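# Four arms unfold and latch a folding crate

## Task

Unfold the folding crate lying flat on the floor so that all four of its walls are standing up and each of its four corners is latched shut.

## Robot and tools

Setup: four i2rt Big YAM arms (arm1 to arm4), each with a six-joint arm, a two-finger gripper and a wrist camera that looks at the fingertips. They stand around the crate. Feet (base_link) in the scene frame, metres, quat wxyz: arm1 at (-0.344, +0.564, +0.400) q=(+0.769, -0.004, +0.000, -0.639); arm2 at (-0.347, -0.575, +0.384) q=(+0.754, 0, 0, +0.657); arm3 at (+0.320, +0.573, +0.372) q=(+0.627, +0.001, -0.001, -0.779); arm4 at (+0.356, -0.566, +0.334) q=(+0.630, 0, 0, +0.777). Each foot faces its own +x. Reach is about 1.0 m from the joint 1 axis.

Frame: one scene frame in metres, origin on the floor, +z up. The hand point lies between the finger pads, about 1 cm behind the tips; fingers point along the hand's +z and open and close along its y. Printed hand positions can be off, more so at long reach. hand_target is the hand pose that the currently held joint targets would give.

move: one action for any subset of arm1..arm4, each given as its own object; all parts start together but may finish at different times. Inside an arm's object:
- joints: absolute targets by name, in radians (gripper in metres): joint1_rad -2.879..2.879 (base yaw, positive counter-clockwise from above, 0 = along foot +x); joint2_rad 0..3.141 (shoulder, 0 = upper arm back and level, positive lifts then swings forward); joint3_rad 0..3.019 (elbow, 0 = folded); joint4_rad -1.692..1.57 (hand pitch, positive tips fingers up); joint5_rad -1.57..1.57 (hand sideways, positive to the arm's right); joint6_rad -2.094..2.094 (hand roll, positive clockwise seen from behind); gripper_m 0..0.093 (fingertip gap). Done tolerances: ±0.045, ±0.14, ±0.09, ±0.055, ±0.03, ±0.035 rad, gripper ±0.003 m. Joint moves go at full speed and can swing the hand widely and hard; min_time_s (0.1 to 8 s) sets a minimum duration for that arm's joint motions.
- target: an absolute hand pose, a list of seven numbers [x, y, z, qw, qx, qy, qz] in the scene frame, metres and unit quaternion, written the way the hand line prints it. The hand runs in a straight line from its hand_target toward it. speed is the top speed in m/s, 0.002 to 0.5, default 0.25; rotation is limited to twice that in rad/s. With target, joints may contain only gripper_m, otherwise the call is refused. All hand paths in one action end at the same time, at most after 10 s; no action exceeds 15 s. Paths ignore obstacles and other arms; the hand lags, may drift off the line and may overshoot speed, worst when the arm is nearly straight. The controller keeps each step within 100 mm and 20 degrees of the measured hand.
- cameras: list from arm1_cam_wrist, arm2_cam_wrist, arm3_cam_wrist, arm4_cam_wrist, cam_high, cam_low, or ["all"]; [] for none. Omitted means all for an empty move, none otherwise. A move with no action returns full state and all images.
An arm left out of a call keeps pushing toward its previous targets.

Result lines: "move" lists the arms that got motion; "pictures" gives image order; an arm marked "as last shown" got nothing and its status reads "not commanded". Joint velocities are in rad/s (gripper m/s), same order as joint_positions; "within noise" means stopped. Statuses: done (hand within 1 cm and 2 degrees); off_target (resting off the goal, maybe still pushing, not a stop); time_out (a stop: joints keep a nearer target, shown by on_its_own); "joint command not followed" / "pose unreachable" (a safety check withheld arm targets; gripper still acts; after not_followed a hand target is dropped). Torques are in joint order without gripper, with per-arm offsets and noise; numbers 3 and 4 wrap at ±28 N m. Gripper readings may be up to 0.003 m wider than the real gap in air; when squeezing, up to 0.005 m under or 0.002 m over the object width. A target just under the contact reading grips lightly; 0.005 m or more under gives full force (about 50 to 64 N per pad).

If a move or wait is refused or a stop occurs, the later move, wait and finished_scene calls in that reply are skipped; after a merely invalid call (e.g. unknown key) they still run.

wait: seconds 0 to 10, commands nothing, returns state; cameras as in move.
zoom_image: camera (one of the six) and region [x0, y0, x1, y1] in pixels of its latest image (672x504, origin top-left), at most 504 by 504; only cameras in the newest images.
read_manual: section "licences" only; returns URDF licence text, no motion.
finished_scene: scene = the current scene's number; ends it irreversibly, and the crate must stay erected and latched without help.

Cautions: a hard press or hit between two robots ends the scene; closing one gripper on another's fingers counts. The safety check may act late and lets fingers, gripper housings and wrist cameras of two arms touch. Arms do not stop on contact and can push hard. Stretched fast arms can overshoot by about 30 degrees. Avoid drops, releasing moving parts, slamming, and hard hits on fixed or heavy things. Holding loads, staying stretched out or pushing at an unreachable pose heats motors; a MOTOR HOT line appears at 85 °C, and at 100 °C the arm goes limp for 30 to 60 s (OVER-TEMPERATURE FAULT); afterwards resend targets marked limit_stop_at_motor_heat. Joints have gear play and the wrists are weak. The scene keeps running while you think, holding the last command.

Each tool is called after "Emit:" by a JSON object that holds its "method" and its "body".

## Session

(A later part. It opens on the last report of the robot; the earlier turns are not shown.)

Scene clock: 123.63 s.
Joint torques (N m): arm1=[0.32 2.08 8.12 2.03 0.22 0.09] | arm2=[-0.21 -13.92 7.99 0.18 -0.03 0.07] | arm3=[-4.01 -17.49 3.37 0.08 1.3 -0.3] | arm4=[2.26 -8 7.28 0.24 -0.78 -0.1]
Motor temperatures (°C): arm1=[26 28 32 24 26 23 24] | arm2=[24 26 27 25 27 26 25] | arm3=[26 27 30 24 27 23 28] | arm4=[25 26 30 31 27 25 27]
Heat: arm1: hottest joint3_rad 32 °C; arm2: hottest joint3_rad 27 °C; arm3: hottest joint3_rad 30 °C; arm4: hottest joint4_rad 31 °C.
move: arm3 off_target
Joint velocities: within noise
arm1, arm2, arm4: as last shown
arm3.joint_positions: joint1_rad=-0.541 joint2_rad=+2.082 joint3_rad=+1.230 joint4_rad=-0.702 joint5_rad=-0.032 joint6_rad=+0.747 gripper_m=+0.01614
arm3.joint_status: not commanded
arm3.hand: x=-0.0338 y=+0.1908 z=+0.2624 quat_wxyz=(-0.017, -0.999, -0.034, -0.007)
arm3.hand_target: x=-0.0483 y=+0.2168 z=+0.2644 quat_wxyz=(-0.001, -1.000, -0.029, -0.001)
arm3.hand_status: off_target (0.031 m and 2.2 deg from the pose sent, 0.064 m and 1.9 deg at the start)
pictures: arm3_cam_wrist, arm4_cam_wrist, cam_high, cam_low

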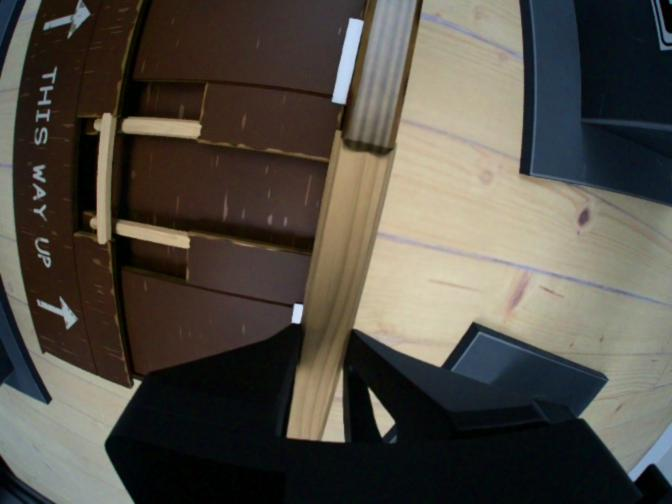

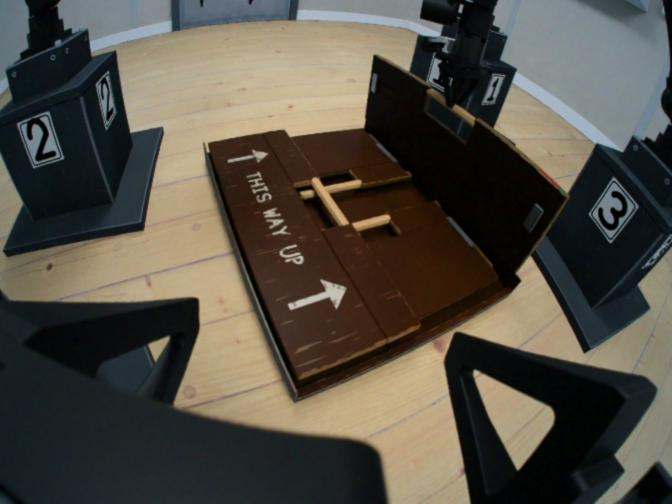

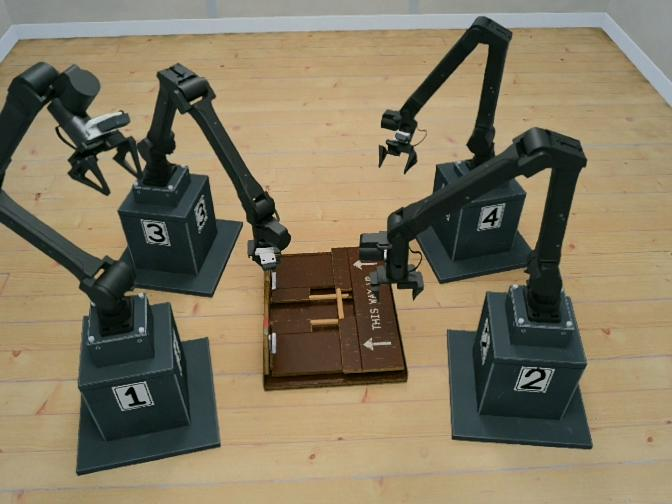

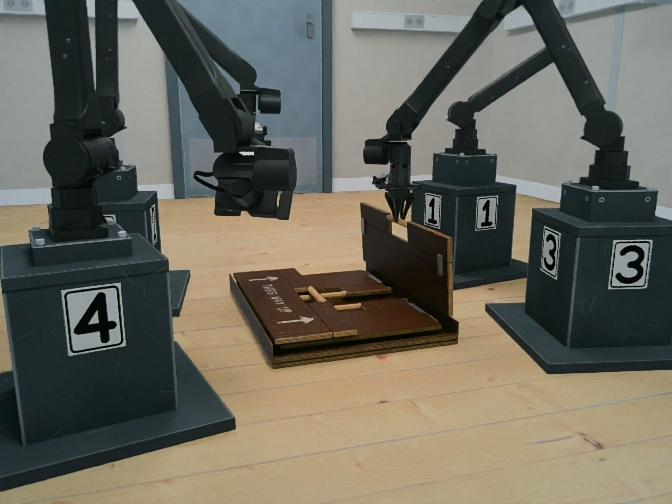

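Emit:
{"method": "zoom_image", "body": {"camera": "arm4_cam_wrist", "region": [340, 40, 590, 300]}}

Emit:
{"method": "zoom_image", "body": {"camera": "arm3_cam_wrist", "region": [120, 0, 440, 320]}}

Scaled by 1.938 from the camera's image (finer frame: 960x720).

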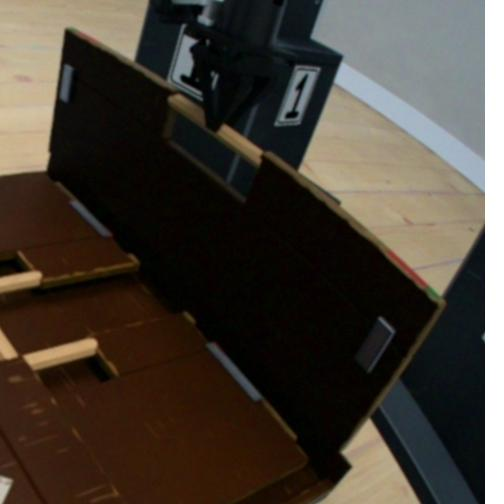

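Scaled by 1.575 from the camera's image (finer frame: 960x720).

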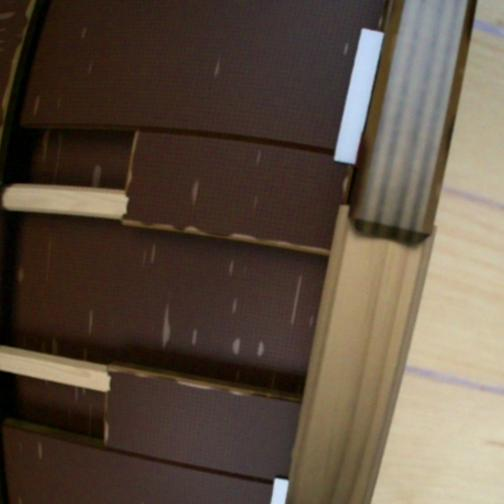

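Emit:
{"method": "move", "body": {"arm2": {"target": [-0.022, -0.032, 0.128, 0, -0.0288, 0.9996, 0], "speed": 0.4, "joints": {"gripper_m": 0.055}}, "cameras": ["arm2_cam_wrist", "arm4_cam_wrist"]}}

Scene clock: 130.87 s.
Joint torques (N m): arm1=[0.15 1.32 8.18 2.29 0.2 0.12] | arm2=[0.62 -24.7 6.97 -0.13 -0.05 -0.14] | arm3=[-3.9 -17.67 3.32 -0.02 1.32 -0.31] | arm4=[2.26 -8 7.28 0.24 -0.78 -0.1]
Motor temperatures (°C): arm1=[26 28 32 24 26 23 24] | arm2=[24 26 27 25 27 26 25] | arm3=[26 27 30 24 27 23 28] | arm4=[25 26 30 31 27 25 26]
Heat: arm1: hottest joint3_rad 32 °C; arm2: hottest joint3_rad 27 °C; arm3: hottest joint3_rad 30 °C; arm4: hottest joint4_rad 31 °C.
move: arm2 off_target
Joint velocities: within noise
arm1, arm3, arm4: as last shown
arm2.joint_positions: joint1_rad=-0.402 joint2_rad=+2.579 joint3_rad=+1.696 joint4_rad=-0.712 joint5_rad=-0.006 joint6_rad=+0.996 gripper_m=+0.05513
arm2.joint_status: all done
arm2.hand: x=-0.0318 y=-0.0471 z=+0.1164 quat_wxyz=(+0.009, +0.018, -1.000, +0.009)
arm2.hand_target: x=-0.0278 y=-0.0305 z=+0.1272 quat_wxyz=(+0.003, +0.026, -1.000, -0.003)
arm2.hand_status: off_target (0.021 m and 1.9 deg from the pose sent, 0.413 m and 3.9 deg at the start)

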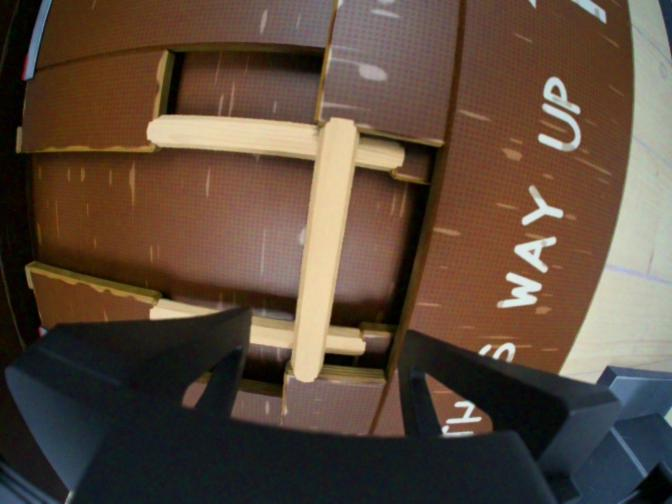

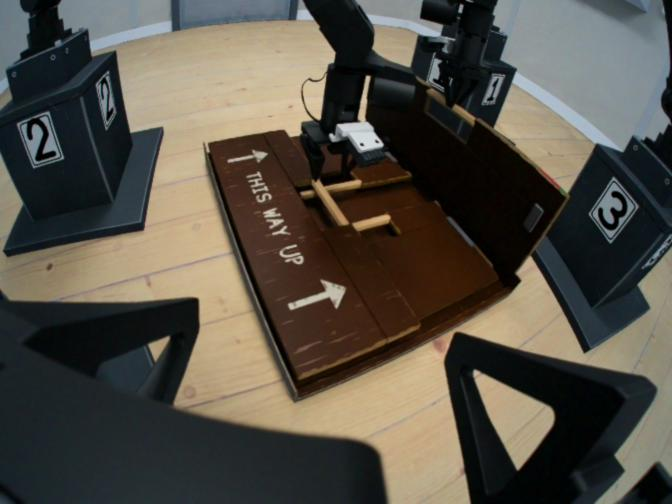

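Emit:
{"method": "move", "body": {"arm2": {"target": [-0.014, -0.027, 0.064, 0, -0.0288, 0.9996, 0], "speed": 0.2, "joints": {"gripper_m": 0.055}}, "cameras": ["arm2_cam_wrist"]}}

Scene clock: 139.43 s.
Joint torques (N m): arm1=[0.15 1.14 8.13 2.1 0.24 0.11] | arm2=[-0.67 -25.29 6.65 0.39 0.18 -0.13] | arm3=[-4.25 -17.9 3.3 0.01 1.3 -0.28] | arm4=[2.26 -8 7.28 0.24 -0.78 -0.1]
Motor temperatures (°C): arm1=[26 28 32 24 26 23 24] | arm2=[24 27 27 24 27 26 25] | arm3=[26 27 30 24 27 24 28] | arm4=[25 26 30 31 27 25 26]
Heat: arm1: hottest joint3_rad 32 °C; arm2: hottest joint2_rad 27 °C; arm3: hottest joint3_rad 30 °C; arm4: hottest joint4_rad 31 °C.
move: arm2 off_target
Joint velocities: within noise
arm1, arm3, arm4: as last shown
arm2.joint_positions: joint1_rad=-0.402 joint2_rad=+2.736 joint3_rad=+1.818 joint4_rad=-0.700 joint5_rad=-0.003 joint6_rad=+0.977 gripper_m=+0.05513
arm2.joint_status: all done
arm2.hand: x=-0.0299 y=-0.0450 z=+0.0512 quat_wxyz=(+0.013, +0.028, -0.999, +0.019)
arm2.hand_target: x=-0.0145 y=-0.0285 z=+0.0639 quat_wxyz=(+0.000, +0.029, -1.000, +0.001)
arm2.hand_status: off_target (0.027 m and 2.6 deg from the pose sent, 0.059 m and 1.9 deg at the start)

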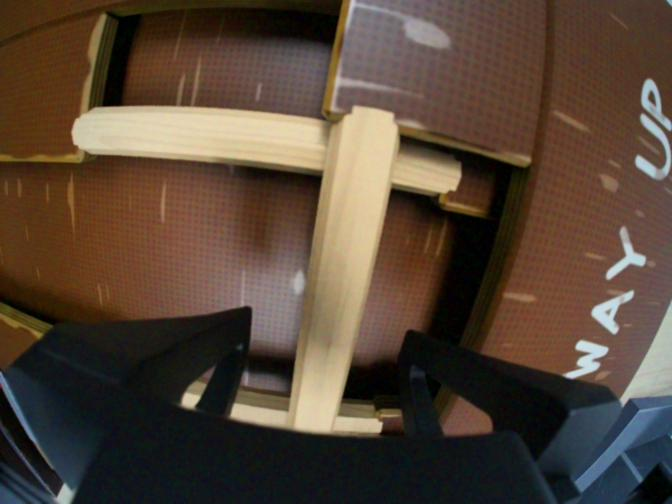

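Emit:
{"method": "move", "body": {"arm2": {"joints": {"gripper_m": 0.008}}, "cameras": ["arm2_cam_wrist"]}}

Scene clock: 140.87 s.
Joint torques (N m): arm1=[-0.91 1.61 8.23 2.13 0.19 0.06] | arm2=[-0.67 -25.29 6.54 0.4 0.2 -0.11] | arm3=[-4.37 -17.67 3.28 -0.03 1.3 -0.28] | arm4=[2.26 -8 7.28 0.24 -0.78 -0.1]
Motor temperatures (°C): arm1=[26 28 32 24 26 23 24] | arm2=[24 28 27 24 27 26 25] | arm3=[26 27 30 24 27 24 28] | arm4=[25 26 30 31 27 25 26]
Heat: arm1: hottest joint3_rad 32 °C; arm2: hottest joint2_rad 28 °C; arm3: hottest joint3_rad 30 °C; arm4: hottest joint4_rad 31 °C.
move: arm2 off_target
Joint velocities: within noise
arm1, arm3, arm4: as last shown
arm2.joint_positions: joint1_rad=-0.402 joint2_rad=+2.736 joint3_rad=+1.820 joint4_rad=-0.699 joint5_rad=-0.004 joint6_rad=+0.967 gripper_m=+0.01694
arm2.joint_status: gripper_m off_target (ended at +0.01697, target +0.00800)
arm2.hand: x=-0.0295 y=-0.0438 z=+0.0515 quat_wxyz=(+0.013, +0.033, -0.999, +0.017)
arm2.hand_target: x=-0.0144 y=-0.0280 z=+0.0639 quat_wxyz=(+0.000, +0.033, -0.999, +0.000)
arm2.hand_status: not commanded

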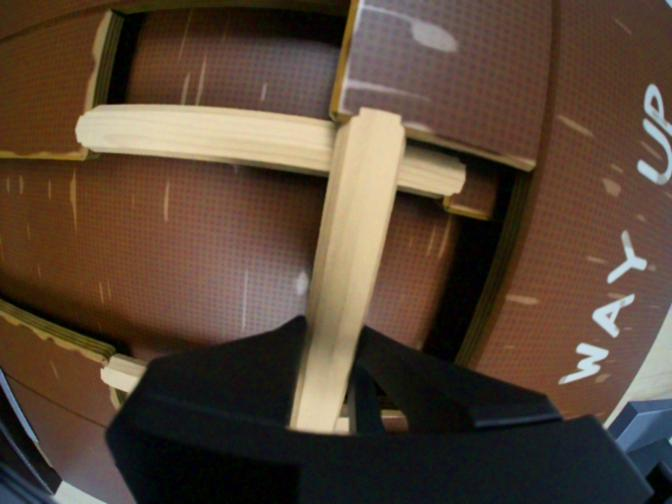

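Emit:
{"method": "move", "body": {"arm2": {"target": [-0.014, -0.042, 0.145, 0, -0.0288, 0.9996, 0], "speed": 0.15}}}

Emit:
{"method": "move", "body": {"arm2": {"target": [-0.012, -0.100, 0.212, 0, -0.0288, 0.9996, 0], "speed": 0.15}, "cameras": ["arm2_cam_wrist", "cam_low"]}}

Scene clock: 145.27 s.
Joint torques (N m): arm1=[-0.03 1.2 8.1 2.18 0.25 0.09] | arm2=[-1.2 -29.68 4.38 -1.07 0.36 -0.06] | arm3=[-4.31 -17.55 3.29 -0.03 1.3 -0.3] | arm4=[2.26 -8 7.27 0.25 -0.78 -0.1]
Motor temperatures (°C): arm1=[26 28 32 24 26 23 24] | arm2=[24 28 27 25 27 26 25] | arm3=[26 27 29 24 28 24 28] | arm4=[25 26 30 30 27 25 26]
Heat: arm1: hottest joint3_rad 32 °C; arm2: hottest joint2_rad 28 °C; arm3: hottest joint3_rad 29 °C; arm4: hottest joint3_rad 30 °C.
move: arm2 off_target
Joint velocities: within noise
arm1.joint_positions: joint1_rad=-0.585 joint2_rad=+0.620 joint3_rad=+1.408 joint4_rad=-1.557 joint5_rad=+0.189 joint6_rad=-0.039 gripper_m=+0.09396
arm1.joint_status: not commanded
arm1.hand: x=-0.4492 y=+0.3975 z=+0.9079 quat_wxyz=(-0.135, -0.774, -0.490, +0.378)
arm1.hand_target: x=-0.4485 y=+0.3991 z=+0.9182 quat_wxyz=(-0.142, -0.770, -0.486, +0.388)
arm1.hand_status: not commanded
arm2.joint_positions: joint1_rad=-0.408 joint2_rad=+2.607 joint3_rad=+1.708 joint4_rad=-0.694 joint5_rad=-0.007 joint6_rad=+0.959 gripper_m=+0.01694
arm2.joint_status: not commanded
arm2.hand: x=-0.0288 y=-0.0489 z=+0.1028 quat_wxyz=(+0.009, +0.034, -0.999, +0.007)
arm2.hand_target: x=-0.0126 y=-0.0404 z=+0.1427 quat_wxyz=(-0.002, +0.029, -1.000, -0.003)
arm2.hand_status: off_target (0.045 m and 1.4 deg from the pose sent, 0.095 m and 2.5 deg at the start)
arm3, arm4: as last shown
pictures: none

Scene clock: 146.47 s.
Joint torques (N m): arm1=[-0.26 1.96 8.14 2.25 0.25 0.11] | arm2=[-2.37 -26.52 3.86 -0.98 0.75 -0.12] | arm3=[-4.31 -17.61 3.17 -0.05 1.33 -0.28] | arm4=[2.26 -8 7.28 0.24 -0.79 -0.1]
Motor temperatures (°C): arm1=[26 28 32 24 26 23 24] | arm2=[24 28 27 25 27 26 25] | arm3=[26 27 29 24 28 24 28] | arm4=[25 26 30 30 27 25 26]
Heat: arm1: hottest joint3_rad 32 °C; arm2: hottest joint2_rad 28 °C; arm3: hottest joint3_rad 29 °C; arm4: hottest joint3_rad 30 °C.
move: arm2 off_target
Joint velocities: within noise
arm1, arm3, arm4: as last shown
arm2.joint_positions: joint1_rad=-0.450 joint2_rad=+2.372 joint3_rad=+1.484 joint4_rad=-0.686 joint5_rad=-0.018 joint6_rad=+0.913 gripper_m=+0.01678
arm2.joint_status: not commanded
arm2.hand: x=-0.0273 y=-0.0893 z=+0.1854 quat_wxyz=(+0.008, +0.036, -0.999, -0.004)
arm2.hand_target: x=-0.0119 y=-0.0986 z=+0.2111 quat_wxyz=(+0.000, +0.027, -1.000, -0.001)
arm2.hand_status: off_target (0.033 m and 1.3 deg from the pose sent, 0.122 m and 1.4 deg at the start)

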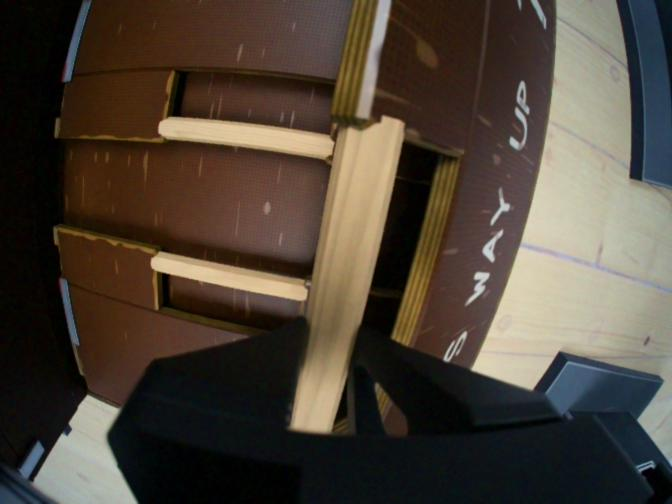

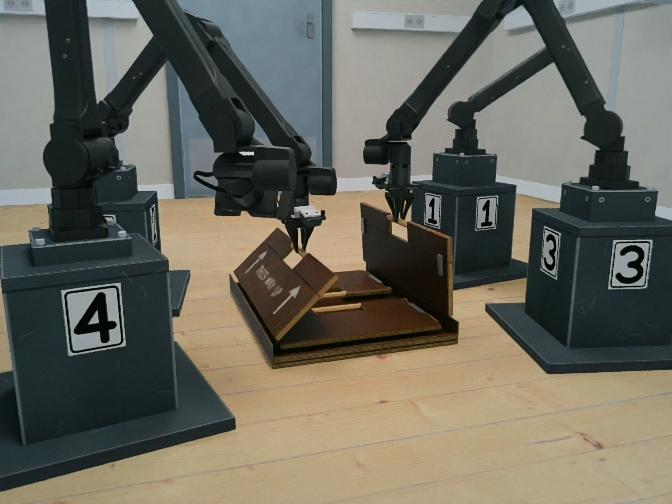

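Emit:
{"method": "move", "body": {"arm2": {"target": [-0.009, -0.172, 0.252, 0, -0.0288, 0.9996, 0], "speed": 0.15}}}

Emit:
{"method": "move", "body": {"arm2": {"target": [-0.005, -0.228, 0.260, 0, -0.0288, 0.9996, 0], "speed": 0.12}, "cameras": ["arm2_cam_wrist", "arm4_cam_wrist", "cam_low", "cam_high"]}}

Scene clock: 149.13 s.
Joint torques (N m): arm1=[-0.5 1.38 8.18 2.1 0.21 0.07] | arm2=[-2.9 -22.24 4.11 -0.34 0.91 -0.15] | arm3=[-4.07 -18.26 3.48 -0.09 1.31 -0.27] | arm4=[2.26 -8 7.27 0.25 -0.78 -0.1]
Motor temperatures (°C): arm1=[26 28 32 24 26 23 24] | arm2=[24 28 27 25 27 26 25] | arm3=[26 27 29 24 28 24 28] | arm4=[25 26 30 30 27 25 26]
Heat: arm1: hottest joint3_rad 32 °C; arm2: hottest joint2_rad 28 °C; arm3: hottest joint3_rad 29 °C; arm4: hottest joint3_rad 30 °C.
move: arm2 off_target
Joint velocities: within noise
arm1, arm3: as last shown
arm2.joint_positions: joint1_rad=-0.526 joint2_rad=+2.176 joint3_rad=+1.268 joint4_rad=-0.668 joint5_rad=-0.023 joint6_rad=+0.835 gripper_m=+0.01638
arm2.joint_status: not commanded
arm2.hand: x=-0.0252 y=-0.1576 z=+0.2388 quat_wxyz=(+0.010, +0.037, -0.999, -0.005)
arm2.hand_target: x=-0.0095 y=-0.1709 z=+0.2516 quat_wxyz=(+0.001, +0.026, -1.000, +0.000)
arm2.hand_status: off_target (0.025 m and 1.6 deg from the pose sent, 0.108 m and 1.3 deg at the start)
arm4.joint_positions: joint1_rad=-0.668 joint2_rad=+1.579 joint3_rad=+0.566 joint4_rad=-0.537 joint5_rad=-1.043 joint6_rad=-1.486 gripper_m=+0.09396
arm4.joint_status: not commanded
arm4.hand: x=+0.3542 y=-0.2326 z=+0.3573 quat_wxyz=(-0.102, +0.836, -0.229, -0.488)
arm4.hand_target: x=+0.3566 y=-0.2224 z=+0.3599 quat_wxyz=(-0.114, +0.840, -0.213, -0.487)
arm4.hand_status: not commanded
pictures: none

Scene clock: 150.37 s.
Joint torques (N m): arm1=[0.26 1.38 8.12 2.22 0.21 0.1] | arm2=[-2.61 -18.61 4.81 0.4 0.82 -0.12] | arm3=[-3.84 -18.2 3.37 0.01 1.3 -0.27] | arm4=[2.26 -8 7.28 0.25 -0.78 -0.1]
Motor temperatures (°C): arm1=[26 28 32 24 26 23 24] | arm2=[24 28 27 25 28 26 25] | arm3=[26 27 29 24 28 24 28] | arm4=[25 26 30 30 27 25 26]
Heat: arm1: hottest joint3_rad 32 °C; arm2: hottest joint2_rad 28 °C; arm3: hottest joint3_rad 29 °C; arm4: hottest joint3_rad 30 °C.
move: arm2 off_target
Joint velocities: within noise
arm1, arm3, arm4: as last shown
arm2.joint_positions: joint1_rad=-0.612 joint2_rad=+2.070 joint3_rad=+1.120 joint4_rad=-0.645 joint5_rad=-0.020 joint6_rad=+0.746 gripper_m=+0.01421
arm2.joint_status: not commanded
arm2.hand: x=-0.0225 y=-0.2219 z=+0.2565 quat_wxyz=(+0.015, +0.038, -0.999, +0.001)
arm2.hand_target: x=-0.0064 y=-0.2292 z=+0.2606 quat_wxyz=(+0.003, +0.029, -1.000, +0.002)
arm2.hand_status: off_target (0.019 m and 2.0 deg from the pose sent, 0.076 m and 1.6 deg at the start)
pictures: arm2_cam_wrist, arm4_cam_wrist, cam_high, cam_low

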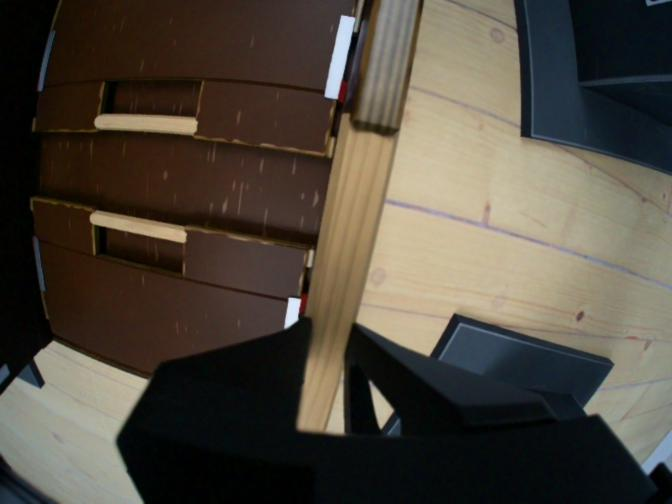

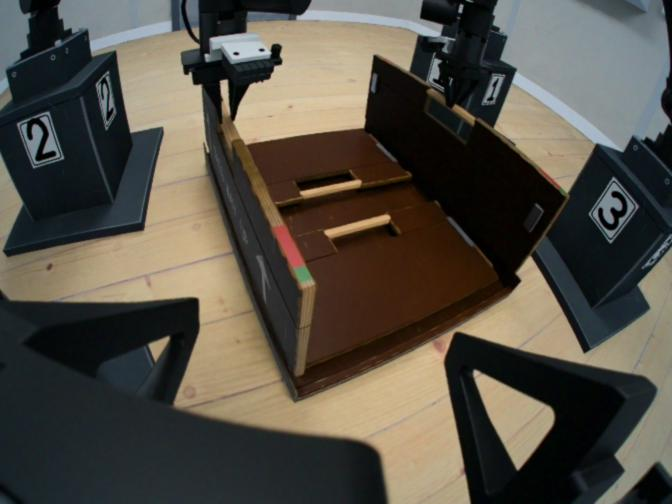

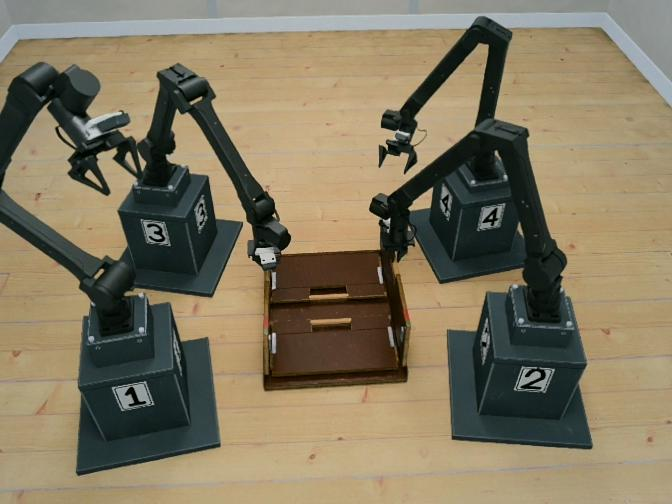

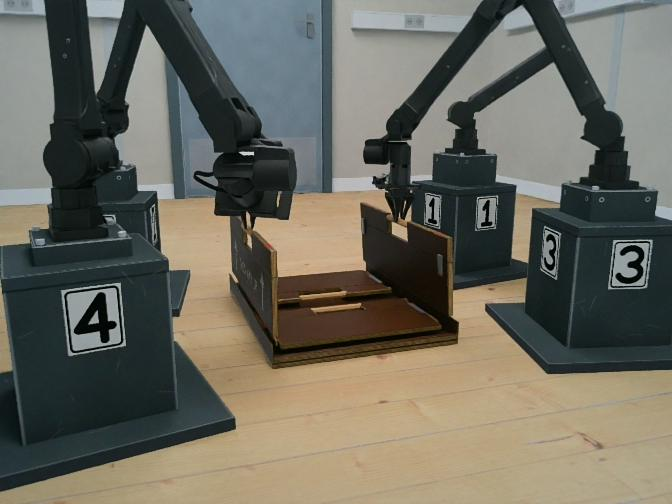

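Emit:
{"method": "move", "body": {"arm1": {"target": [-0.084, -0.015, 0.15, 0, 0.7071, 0.7071, 0], "speed": 0.45, "joints": {"gripper_m": 0.055}}, "arm2": {"target": [-0.005, -0.245, 0.259, 0, -0.0288, 0.9996, 0], "speed": 0.1}, "arm3": {"target": [-0.050, 0.237, 0.264, 0, 0.9996, 0.0289, 0], "speed": 0.1}, "cameras": ["arm1_cam_wrist", "arm4_cam_wrist", "cam_high", "cam_low"]}}

Scene clock: 169.27 s.
Joint torques (N m): arm1=[-0.26 -15.09 6.12 0.77 0.33 0.07] | arm2=[-4.31 -18.84 3.63 0.42 0.95 -0.24] | arm3=[-5.07 -17.2 2.88 -0.05 1.67 -0.3] | arm4=[2.26 -8 7.28 0.25 -0.79 -0.1]
Motor temperatures (°C): arm1=[26 28 33 24 26 23 24] | arm2=[24 29 26 24 28 26 26] | arm3=[26 27 29 24 28 24 28] | arm4=[25 26 30 30 27 25 26]
Heat: arm1: hottest joint3_rad 33 °C; arm2: hottest joint2_rad 29 °C; arm3: hottest joint3_rad 29 °C; arm4: hottest joint3_rad 30 °C.
move: arm1 not_followed; arm2 off_target; arm3 off_target
Joint velocities: within noise
arm1.joint_positions: joint1_rad=+0.194 joint2_rad=+1.662 joint3_rad=+0.856 joint4_rad=-0.707 joint5_rad=+0.113 joint6_rad=+0.465 gripper_m=+0.05506
arm1.joint_status: all done
arm1.on_its_own: joint1_rad is held at +0.184, not at its first target -0.585; joint2_rad is held at +1.645, not at its first target +0.620; joint3_rad is held at +0.856, not at its first target +1.430; joint4_rad is held at -0.707, not at its first target -1.553; joint5_rad is held at +0.114, not at its first target +0.189; joint6_rad is held at +0.466, not at its first target -0.039
arm1.hand: x=-0.2141 y=+0.1827 z=+0.3809 quat_wxyz=(-0.007, -0.737, -0.673, +0.067)
arm1.hand_target: x=-0.2141 y=+0.1819 z=+0.3828 quat_wxyz=(-0.009, -0.737, -0.673, +0.069)
arm1.hand_status: not_followed (0.331 m and 9.3 deg from the pose sent, 0.937 m and 53.4 deg at the start; pose on its path clipped on 45 of 94 steps)
arm2.joint_positions: joint1_rad=-0.615 joint2_rad=+2.059 joint3_rad=+1.097 joint4_rad=-0.611 joint5_rad=-0.023 joint6_rad=+0.732 gripper_m=+0.01419
arm2.joint_status: not commanded
arm2.hand: x=-0.0230 y=-0.2238 z=+0.2563 quat_wxyz=(+0.008, +0.044, -0.999, -0.007)
arm2.hand_target: x=-0.0059 y=-0.2438 z=+0.2588 quat_wxyz=(-0.001, +0.029, -1.000, -0.001)
arm2.hand_status: off_target (0.028 m and 2.1 deg from the pose sent, 0.029 m and 2.0 deg at the start)
arm3.joint_positions: joint1_rad=-0.564 joint2_rad=+2.061 joint3_rad=+1.191 joint4_rad=-0.681 joint5_rad=-0.041 joint6_rad=+0.719 gripper_m=+0.01614
arm3.joint_status: not commanded
arm3.hand: x=-0.0342 y=+0.2052 z=+0.2635 quat_wxyz=(-0.022, -0.999, -0.036, -0.008)
arm3.hand_target: x=-0.0483 y=+0.2364 z=+0.2638 quat_wxyz=(+0.000, -1.000, -0.028, -0.002)
arm3.hand_status: off_target (0.036 m and 2.8 deg from the pose sent, 0.049 m and 2.2 deg at the start)
arm4: as last shown
led back after a hold (arm1 arm): the arm was led back toward your command in small steps, so it may still be short of it.
led back after a hold (arm3 arm): the arm was led back toward your command in small steps, so it may still be short of it.
pose unreachable (arm1 arm): on one or more control steps of this call this arm could not follow its commanded pose, so it was not sent that pose on those steps. On the call's last step it was still not sent that pose. It may still have moved: this result reports where it is.
cause: moving toward the commanded pose would bring a part of the arm too close to another arm (this arm's gripper housing and the arm3 arm's wrist (the part past joint 4), along the way the arms are being sent, or toward where that arm still pushes).
pose unreachable (arm3 arm): on one or more control steps of this call this arm could not follow its commanded pose, so it was not sent that pose on those steps. It may still have moved: this result reports where it is.
cause: moving toward the commanded pose would bring a part of the arm too close to another arm (this arm's wrist (the part past joint 4) and the arm1 arm's gripper housing, along the way the arms are being sent, or toward where that arm still pushes).

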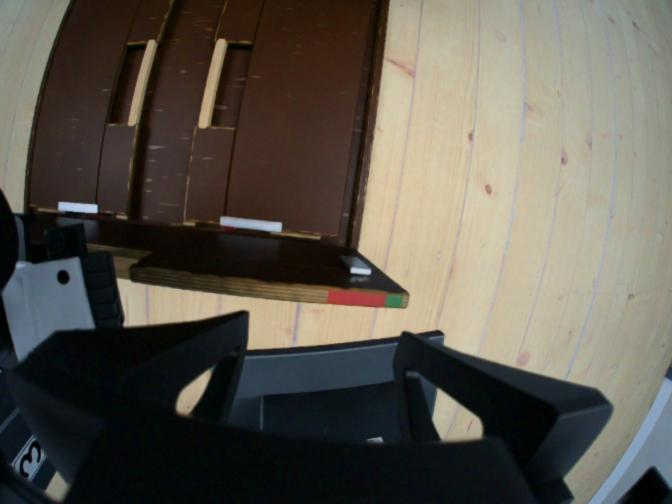

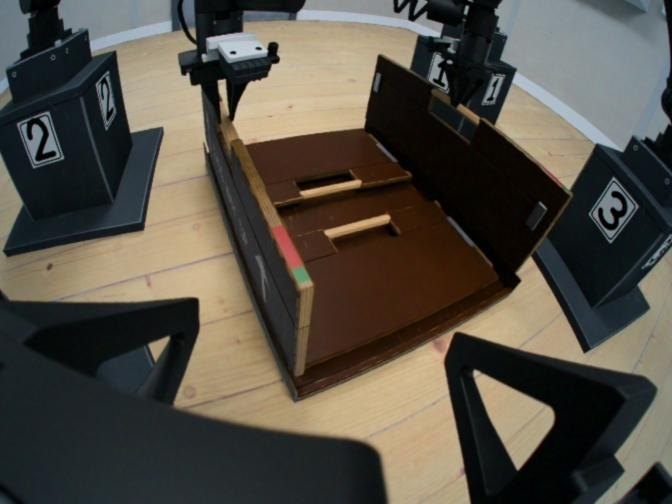

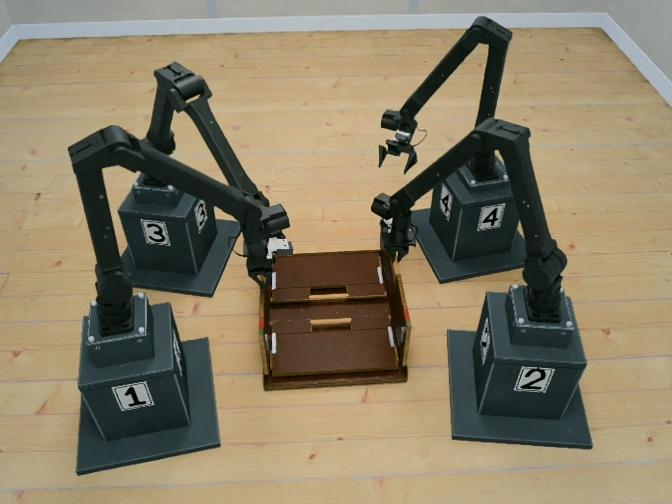

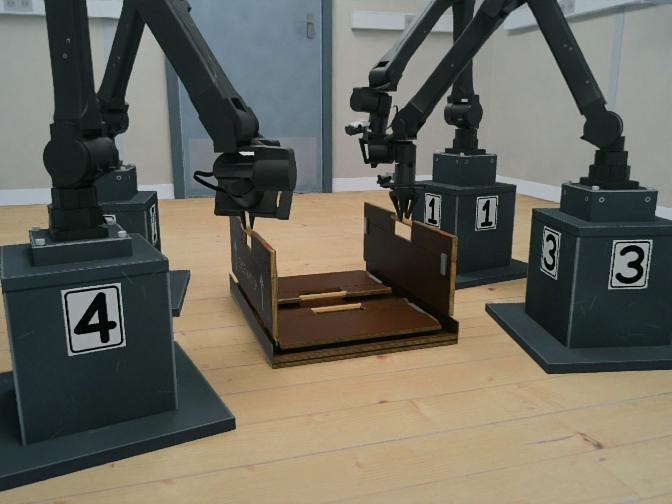

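Emit:
{"method": "move", "body": {"arm1": {"target": [-0.25, -0.015, 0.32, 0, 0.7071, 0.7071, 0], "speed": 0.35}, "arm3": {"target": [-0.046, 0.238, 0.264, 0.0087, 0.953, 0.0275, -0.3006], "speed": 0.25}, "cameras": ["arm1_cam_wrist", "arm4_cam_wrist", "arm3_cam_wrist"]}}

Scene clock: 181.07 s.
Joint torques (N m): arm1=[-0.62 -21.13 9.61 0.16 0.18 -0.03] | arm2=[-4.31 -18.78 3.63 0.42 0.95 -0.24] | arm3=[-3.84 -13.98 1.83 1.36 2.94 -0.24] | arm4=[2.26 -8 7.28 0.25 -0.78 -0.1]
Motor temperatures (°C): arm1=[26 28 33 24 26 23 24] | arm2=[24 28 26 24 28 26 26] | arm3=[26 28 29 24 30 24 28] | arm4=[25 26 30 30 27 25 26]
Heat: arm1: hottest joint3_rad 33 °C; arm2: hottest joint2_rad 28 °C; arm3: hottest joint5_rad 30 °C; arm4: hottest joint3_rad 30 °C.
move: arm1 off_target; arm3 off_target
Joint velocities: within noise
arm1.joint_positions: joint1_rad=-0.016 joint2_rad=+2.153 joint3_rad=+1.436 joint4_rad=-0.882 joint5_rad=-0.008 joint6_rad=+0.186 gripper_m=+0.05506
arm1.joint_status: not commanded
arm1.hand: x=-0.2485 y=+0.0043 z=+0.3134 quat_wxyz=(+0.009, -0.713, -0.701, -0.007)
arm1.hand_target: x=-0.2480 y=-0.0137 z=+0.3191 quat_wxyz=(-0.001, -0.710, -0.704, -0.001)
arm1.hand_status: off_target (0.020 m and 1.7 deg from the pose sent, 0.210 m and 9.3 deg at the start)
arm2, arm4: as last shown
arm3.joint_positions: joint1_rad=-0.419 joint2_rad=+1.975 joint3_rad=+0.855 joint4_rad=+0.006 joint5_rad=+0.367 joint6_rad=+0.765 gripper_m=+0.01582
arm3.joint_status: not commanded
arm3.hand: x=-0.0287 y=+0.2046 z=+0.2666 quat_wxyz=(-0.051, -0.958, -0.041, +0.279)
arm3.hand_target: x=-0.0434 y=+0.2382 z=+0.2634 quat_wxyz=(-0.007, -0.954, -0.030, +0.297)
arm3.hand_status: off_target (0.038 m and 5.6 deg from the pose sent, 0.035 m and 36.0 deg at the start)
pictures: arm1_cam_wrist, arm3_cam_wrist, arm4_cam_wrist

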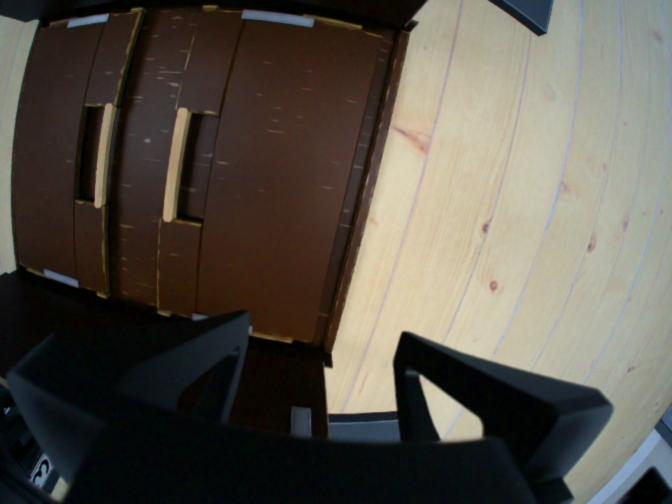

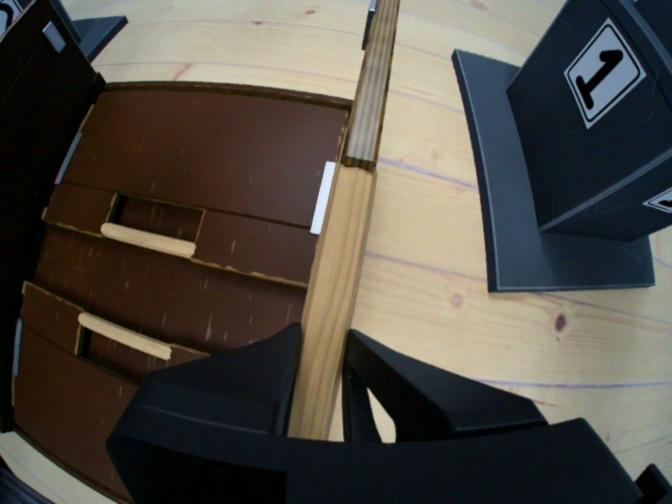

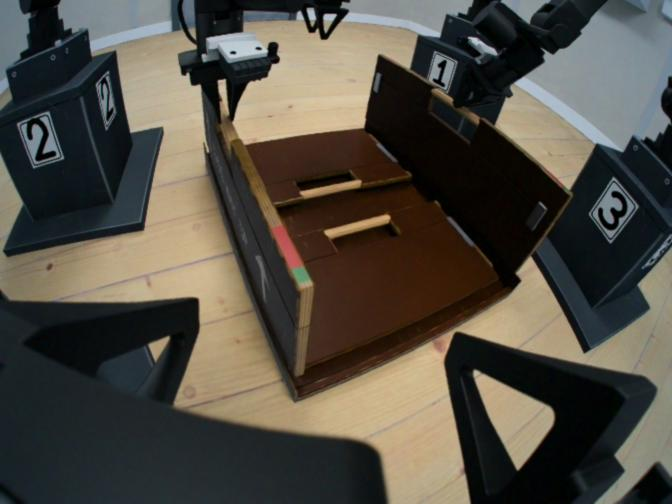

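Emit:
{"method": "move", "body": {"arm1": {"target": [-0.077, -0.037, 0.140, 0, 0.6865, 0.7272, 0], "speed": 0.35, "joints": {"gripper_m": 0.055}}, "cameras": ["arm1_cam_wrist", "arm4_cam_wrist"]}}

Scene clock: 188.27 s.
Joint torques (N m): arm1=[-0.56 -26.11 8.38 0.13 0.24 0.21] | arm2=[-4.31 -18.84 3.63 0.42 0.96 -0.24] | arm3=[-4.31 -13.86 1.92 1.29 2.95 -0.28] | arm4=[2.26 -7.94 7.28 0.25 -0.78 -0.1]
Motor temperatures (°C): arm1=[26 29 33 24 26 23 24] | arm2=[24 28 26 24 28 26 26] | arm3=[26 28 28 24 33 24 29] | arm4=[25 26 30 30 27 25 26]
Heat: arm1: hottest joint3_rad 33 °C; arm2: hottest joint2_rad 28 °C; arm3: hottest joint5_rad 33 °C; arm4: hottest joint3_rad 30 °C.
move: arm1 off_target
Joint velocities: within noise
arm1.joint_positions: joint1_rad=+0.241 joint2_rad=+2.625 joint3_rad=+1.805 joint4_rad=-0.779 joint5_rad=-0.005 joint6_rad=+0.340 gripper_m=+0.05505
arm1.joint_status: all done
arm1.hand: x=-0.0814 y=-0.0183 z=+0.1333 quat_wxyz=(+0.012, -0.676, -0.737, -0.004)
arm1.hand_target: x=-0.0800 y=-0.0354 z=+0.1396 quat_wxyz=(+0.001, -0.684, -0.729, +0.002)
arm1.hand_status: off_target (0.020 m and 2.2 deg from the pose sent, 0.247 m and 4.5 deg at the start)
arm2, arm3, arm4: as last shown

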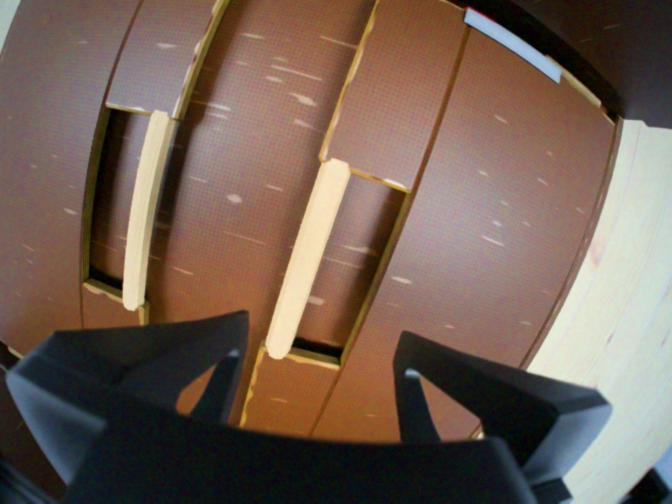

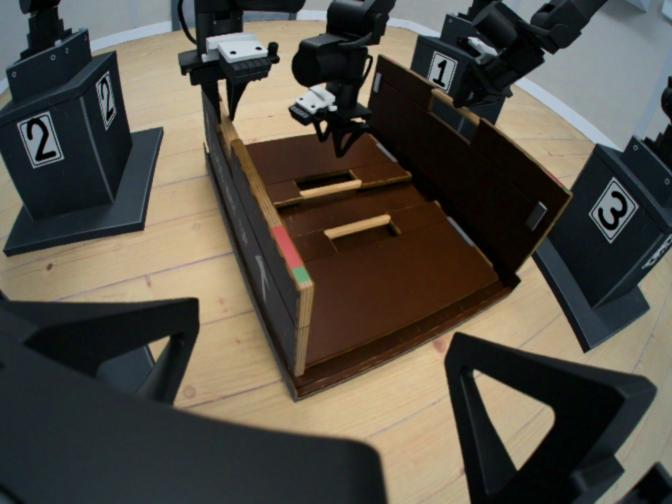

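Emit:
{"method": "move", "body": {"arm1": {"target": [-0.069, -0.036, 0.056, 0, 0.6865, 0.7272, 0], "speed": 0.2, "joints": {"gripper_m": 0.045}}, "cameras": ["arm1_cam_wrist"]}}

Scene clock: 195.13 s.
Joint torques (N m): arm1=[0.38 -27.16 7.97 0.43 0.09 0.2] | arm2=[-4.31 -18.78 3.62 0.4 0.95 -0.24] | arm3=[-4.13 -13.86 1.98 1.42 2.92 -0.24] | arm4=[2.26 -7.94 7.28 0.24 -0.78 -0.1]
Motor temperatures (°C): arm1=[26 29 33 24 26 23 24] | arm2=[24 28 26 24 28 26 26] | arm3=[26 27 28 24 35 24 29] | arm4=[25 26 30 30 27 25 26]
Heat: arm1: hottest joint3_rad 33 °C; arm2: hottest joint2_rad 28 °C; arm3: hottest joint5_rad 35 °C; arm4: hottest joint3_rad 30 °C.
move: arm1 off_target
Joint velocities: within noise
arm1.joint_positions: joint1_rad=+0.243 joint2_rad=+2.823 joint3_rad=+1.947 joint4_rad=-0.739 joint5_rad=-0.007 joint6_rad=+0.359 gripper_m=+0.04507
arm1.joint_status: all done
arm1.hand: x=-0.0817 y=-0.0162 z=+0.0452 quat_wxyz=(+0.020, -0.683, -0.731, -0.008)
arm1.hand_target: x=-0.0684 y=-0.0343 z=+0.0567 quat_wxyz=(+0.000, -0.686, -0.728, -0.001)
arm1.hand_status: off_target (0.026 m and 2.5 deg from the pose sent, 0.080 m and 2.2 deg at the start)
arm2, arm3, arm4: as last shown

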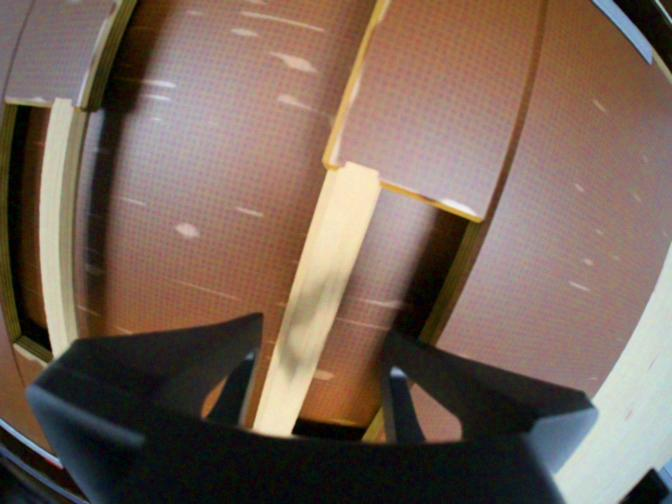

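Emit:
{"method": "move", "body": {"arm1": {"joints": {"gripper_m": 0.008}}, "cameras": ["arm1_cam_wrist"]}}

Scene clock: 197.37 s.
Joint torques (N m): arm1=[0.21 -26.75 7.9 0.58 0.15 0.2] | arm2=[-4.37 -18.78 3.63 0.42 0.95 -0.25] | arm3=[-4.37 -14.1 1.87 1.32 2.95 -0.25] | arm4=[2.26 -8 7.28 0.25 -0.79 -0.1]
Motor temperatures (°C): arm1=[26 30 33 24 26 23 24] | arm2=[24 28 25 24 28 26 26] | arm3=[26 27 28 24 36 24 29] | arm4=[25 27 30 30 27 25 26]
Heat: arm1: hottest joint3_rad 33 °C; arm2: hottest joint2_rad 28 °C; arm3: hottest joint5_rad 36 °C; arm4: hottest joint3_rad 30 °C.
move: arm1 done
Joint velocities: within noise
arm1.joint_positions: joint1_rad=+0.243 joint2_rad=+2.823 joint3_rad=+1.948 joint4_rad=-0.739 joint5_rad=-0.008 joint6_rad=+0.359 gripper_m=+0.00806
arm1.joint_status: all done
arm1.hand: x=-0.0812 y=-0.0168 z=+0.0456 quat_wxyz=(+0.019, -0.683, -0.731, -0.008)
arm1.hand_target: x=-0.0685 y=-0.0347 z=+0.0569 quat_wxyz=(+0.000, -0.686, -0.728, +0.000)
arm1.hand_status: not commanded
arm2, arm3, arm4: as last shown

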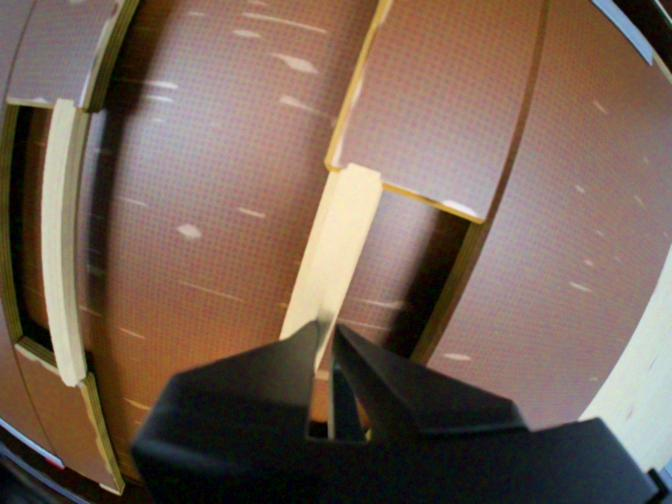

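Emit:
{"method": "move", "body": {"arm1": {"target": [-0.055, -0.035, 0.060, 0, 0.6865, 0.7272, 0], "speed": 0.1, "joints": {"gripper_m": 0.048}}}}

Emit:
{"method": "move", "body": {"arm1": {"target": [-0.057, -0.035, 0.038, 0, 0.6865, 0.7272, 0], "speed": 0.1}, "cameras": ["arm1_cam_wrist"]}}

Scene clock: 200.93 s.
Joint torques (N m): arm1=[-0.38 -27.11 8.21 0.31 0.22 0.19] | arm2=[-4.31 -18.78 3.63 0.42 0.96 -0.25] | arm3=[-4.42 -14.1 1.8 1.33 2.93 -0.24] | arm4=[2.26 -8 7.27 0.25 -0.78 -0.1]
Motor temperatures (°C): arm1=[26 30 33 24 26 23 24] | arm2=[24 28 25 24 28 26 26] | arm3=[26 27 28 24 37 24 29] | arm4=[25 27 30 30 27 25 26]
Heat: arm1: hottest joint3_rad 33 °C; arm2: hottest joint2_rad 28 °C; arm3: hottest joint5_rad 37 °C; arm4: hottest joint3_rad 30 °C.
move: arm1 off_target
Joint velocities: within noise
arm1.joint_positions: joint1_rad=+0.261 joint2_rad=+2.823 joint3_rad=+1.967 joint4_rad=-0.749 joint5_rad=-0.008 joint6_rad=+0.381 gripper_m=+0.04794
arm1.joint_status: all done
arm1.hand: x=-0.0672 y=-0.0187 z=+0.0500 quat_wxyz=(+0.014, -0.684, -0.730, -0.006)
arm1.hand_target: x=-0.0550 y=-0.0339 z=+0.0599 quat_wxyz=(+0.000, -0.687, -0.727, +0.000)
arm1.hand_status: off_target (0.023 m and 1.8 deg from the pose sent, 0.035 m and 2.4 deg at the start)
arm2, arm3, arm4: as last shown
pictures: none

Scene clock: 202.07 s.
Joint torques (N m): arm1=[0.26 -24.64 8.57 0.72 0.2 0.18] | arm2=[-4.31 -18.78 3.63 0.43 0.95 -0.24] | arm3=[-3.9 -13.68 2.02 1.26 2.95 -0.25] | arm4=[2.26 -8 7.28 0.25 -0.78 -0.1]
Motor temperatures (°C): arm1=[26 30 33 24 26 23 24] | arm2=[24 28 25 24 28 26 26] | arm3=[26 27 28 24 37 24 29] | arm4=[25 27 30 30 27 25 26]
Heat: arm1: hottest joint3_rad 33 °C; arm2: hottest joint2_rad 28 °C; arm3: hottest joint5_rad 37 °C; arm4: hottest joint3_rad 30 °C.
move: arm1 off_target
Joint velocities: within noise
arm1.joint_positions: joint1_rad=+0.261 joint2_rad=+2.858 joint3_rad=+2.006 joint4_rad=-0.749 joint5_rad=-0.008 joint6_rad=+0.381 gripper_m=+0.04794
arm1.joint_status: not commanded
arm1.hand: x=-0.0655 y=-0.0225 z=+0.0376 quat_wxyz=(+0.012, -0.684, -0.730, -0.005)
arm1.hand_target: x=-0.0571 y=-0.0346 z=+0.0380 quat_wxyz=(+0.000, -0.686, -0.727, +0.000)
arm1.hand_status: off_target (0.015 m and 1.6 deg from the pose sent, 0.023 m and 1.8 deg at the start)
arm2, arm3: as last shown
arm4.joint_positions: joint1_rad=-0.668 joint2_rad=+1.579 joint3_rad=+0.566 joint4_rad=-0.537 joint5_rad=-1.043 joint6_rad=-1.486 gripper_m=+0.09396
arm4.joint_status: not commanded
arm4.hand: x=+0.3542 y=-0.2326 z=+0.3573 quat_wxyz=(-0.102, +0.836, -0.229, -0.488)
arm4.hand_target: x=+0.3566 y=-0.2224 z=+0.3599 quat_wxyz=(-0.114, +0.840, -0.213, -0.487)
arm4.hand_status: not commanded

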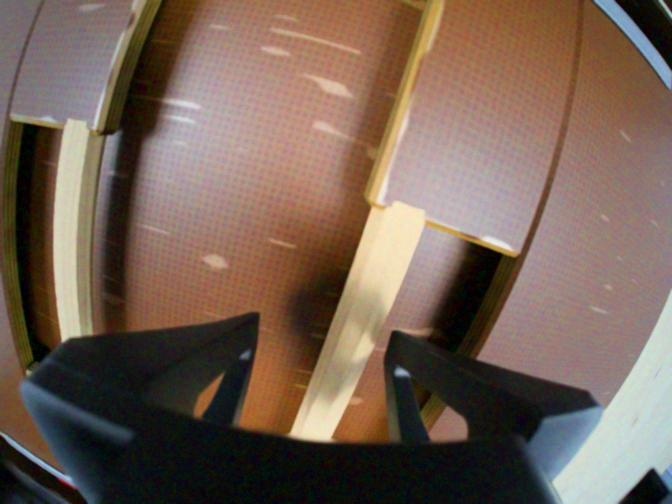

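Emit:
{"method": "move", "body": {"arm1": {"joints": {"gripper_m": 0.008}}, "cameras": ["arm1_cam_wrist"]}}

Scene clock: 204.70 s.
Joint torques (N m): arm1=[0.09 -25.82 8.25 0.83 0.04 0.02] | arm2=[-4.31 -18.78 3.63 0.42 0.95 -0.25] | arm3=[-3.9 -13.8 1.87 1.46 2.94 -0.25] | arm4=[2.26 -8 7.28 0.24 -0.79 -0.1]
Motor temperatures (°C): arm1=[26 30 33 24 26 23 24] | arm2=[24 28 25 24 28 26 26] | arm3=[26 27 28 24 37 24 29] | arm4=[25 27 30 30 27 25 26]
Heat: arm1: hottest joint3_rad 33 °C; arm2: hottest joint2_rad 28 °C; arm3: hottest joint5_rad 37 °C; arm4: hottest joint3_rad 30 °C.
move: arm1 off_target
Joint velocities: within noise
arm1.joint_positions: joint1_rad=+0.249 joint2_rad=+2.858 joint3_rad=+2.006 joint4_rad=-0.753 joint5_rad=+0.004 joint6_rad=+0.410 gripper_m=+0.01504
arm1.joint_status: gripper_m off_target (ended at +0.01507, target +0.00800)
arm1.hand: x=-0.0751 y=-0.0258 z=+0.0378 quat_wxyz=(+0.017, -0.699, -0.715, +0.000)
arm1.hand_target: x=-0.0622 y=-0.0372 z=+0.0381 quat_wxyz=(+0.001, -0.692, -0.722, +0.004)
arm1.hand_status: not commanded
arm2, arm3, arm4: as last shown

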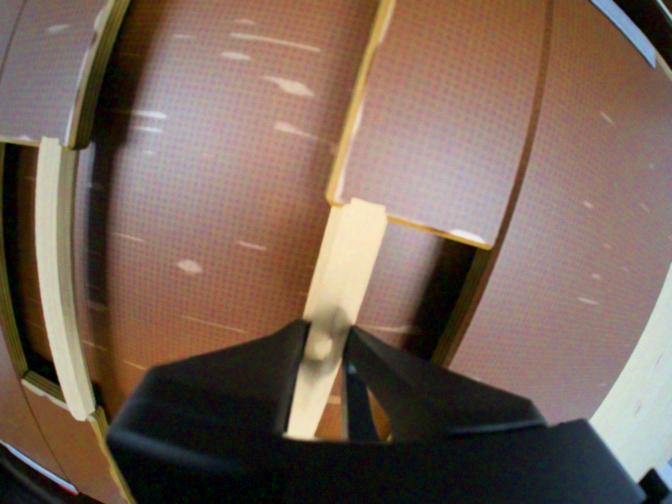

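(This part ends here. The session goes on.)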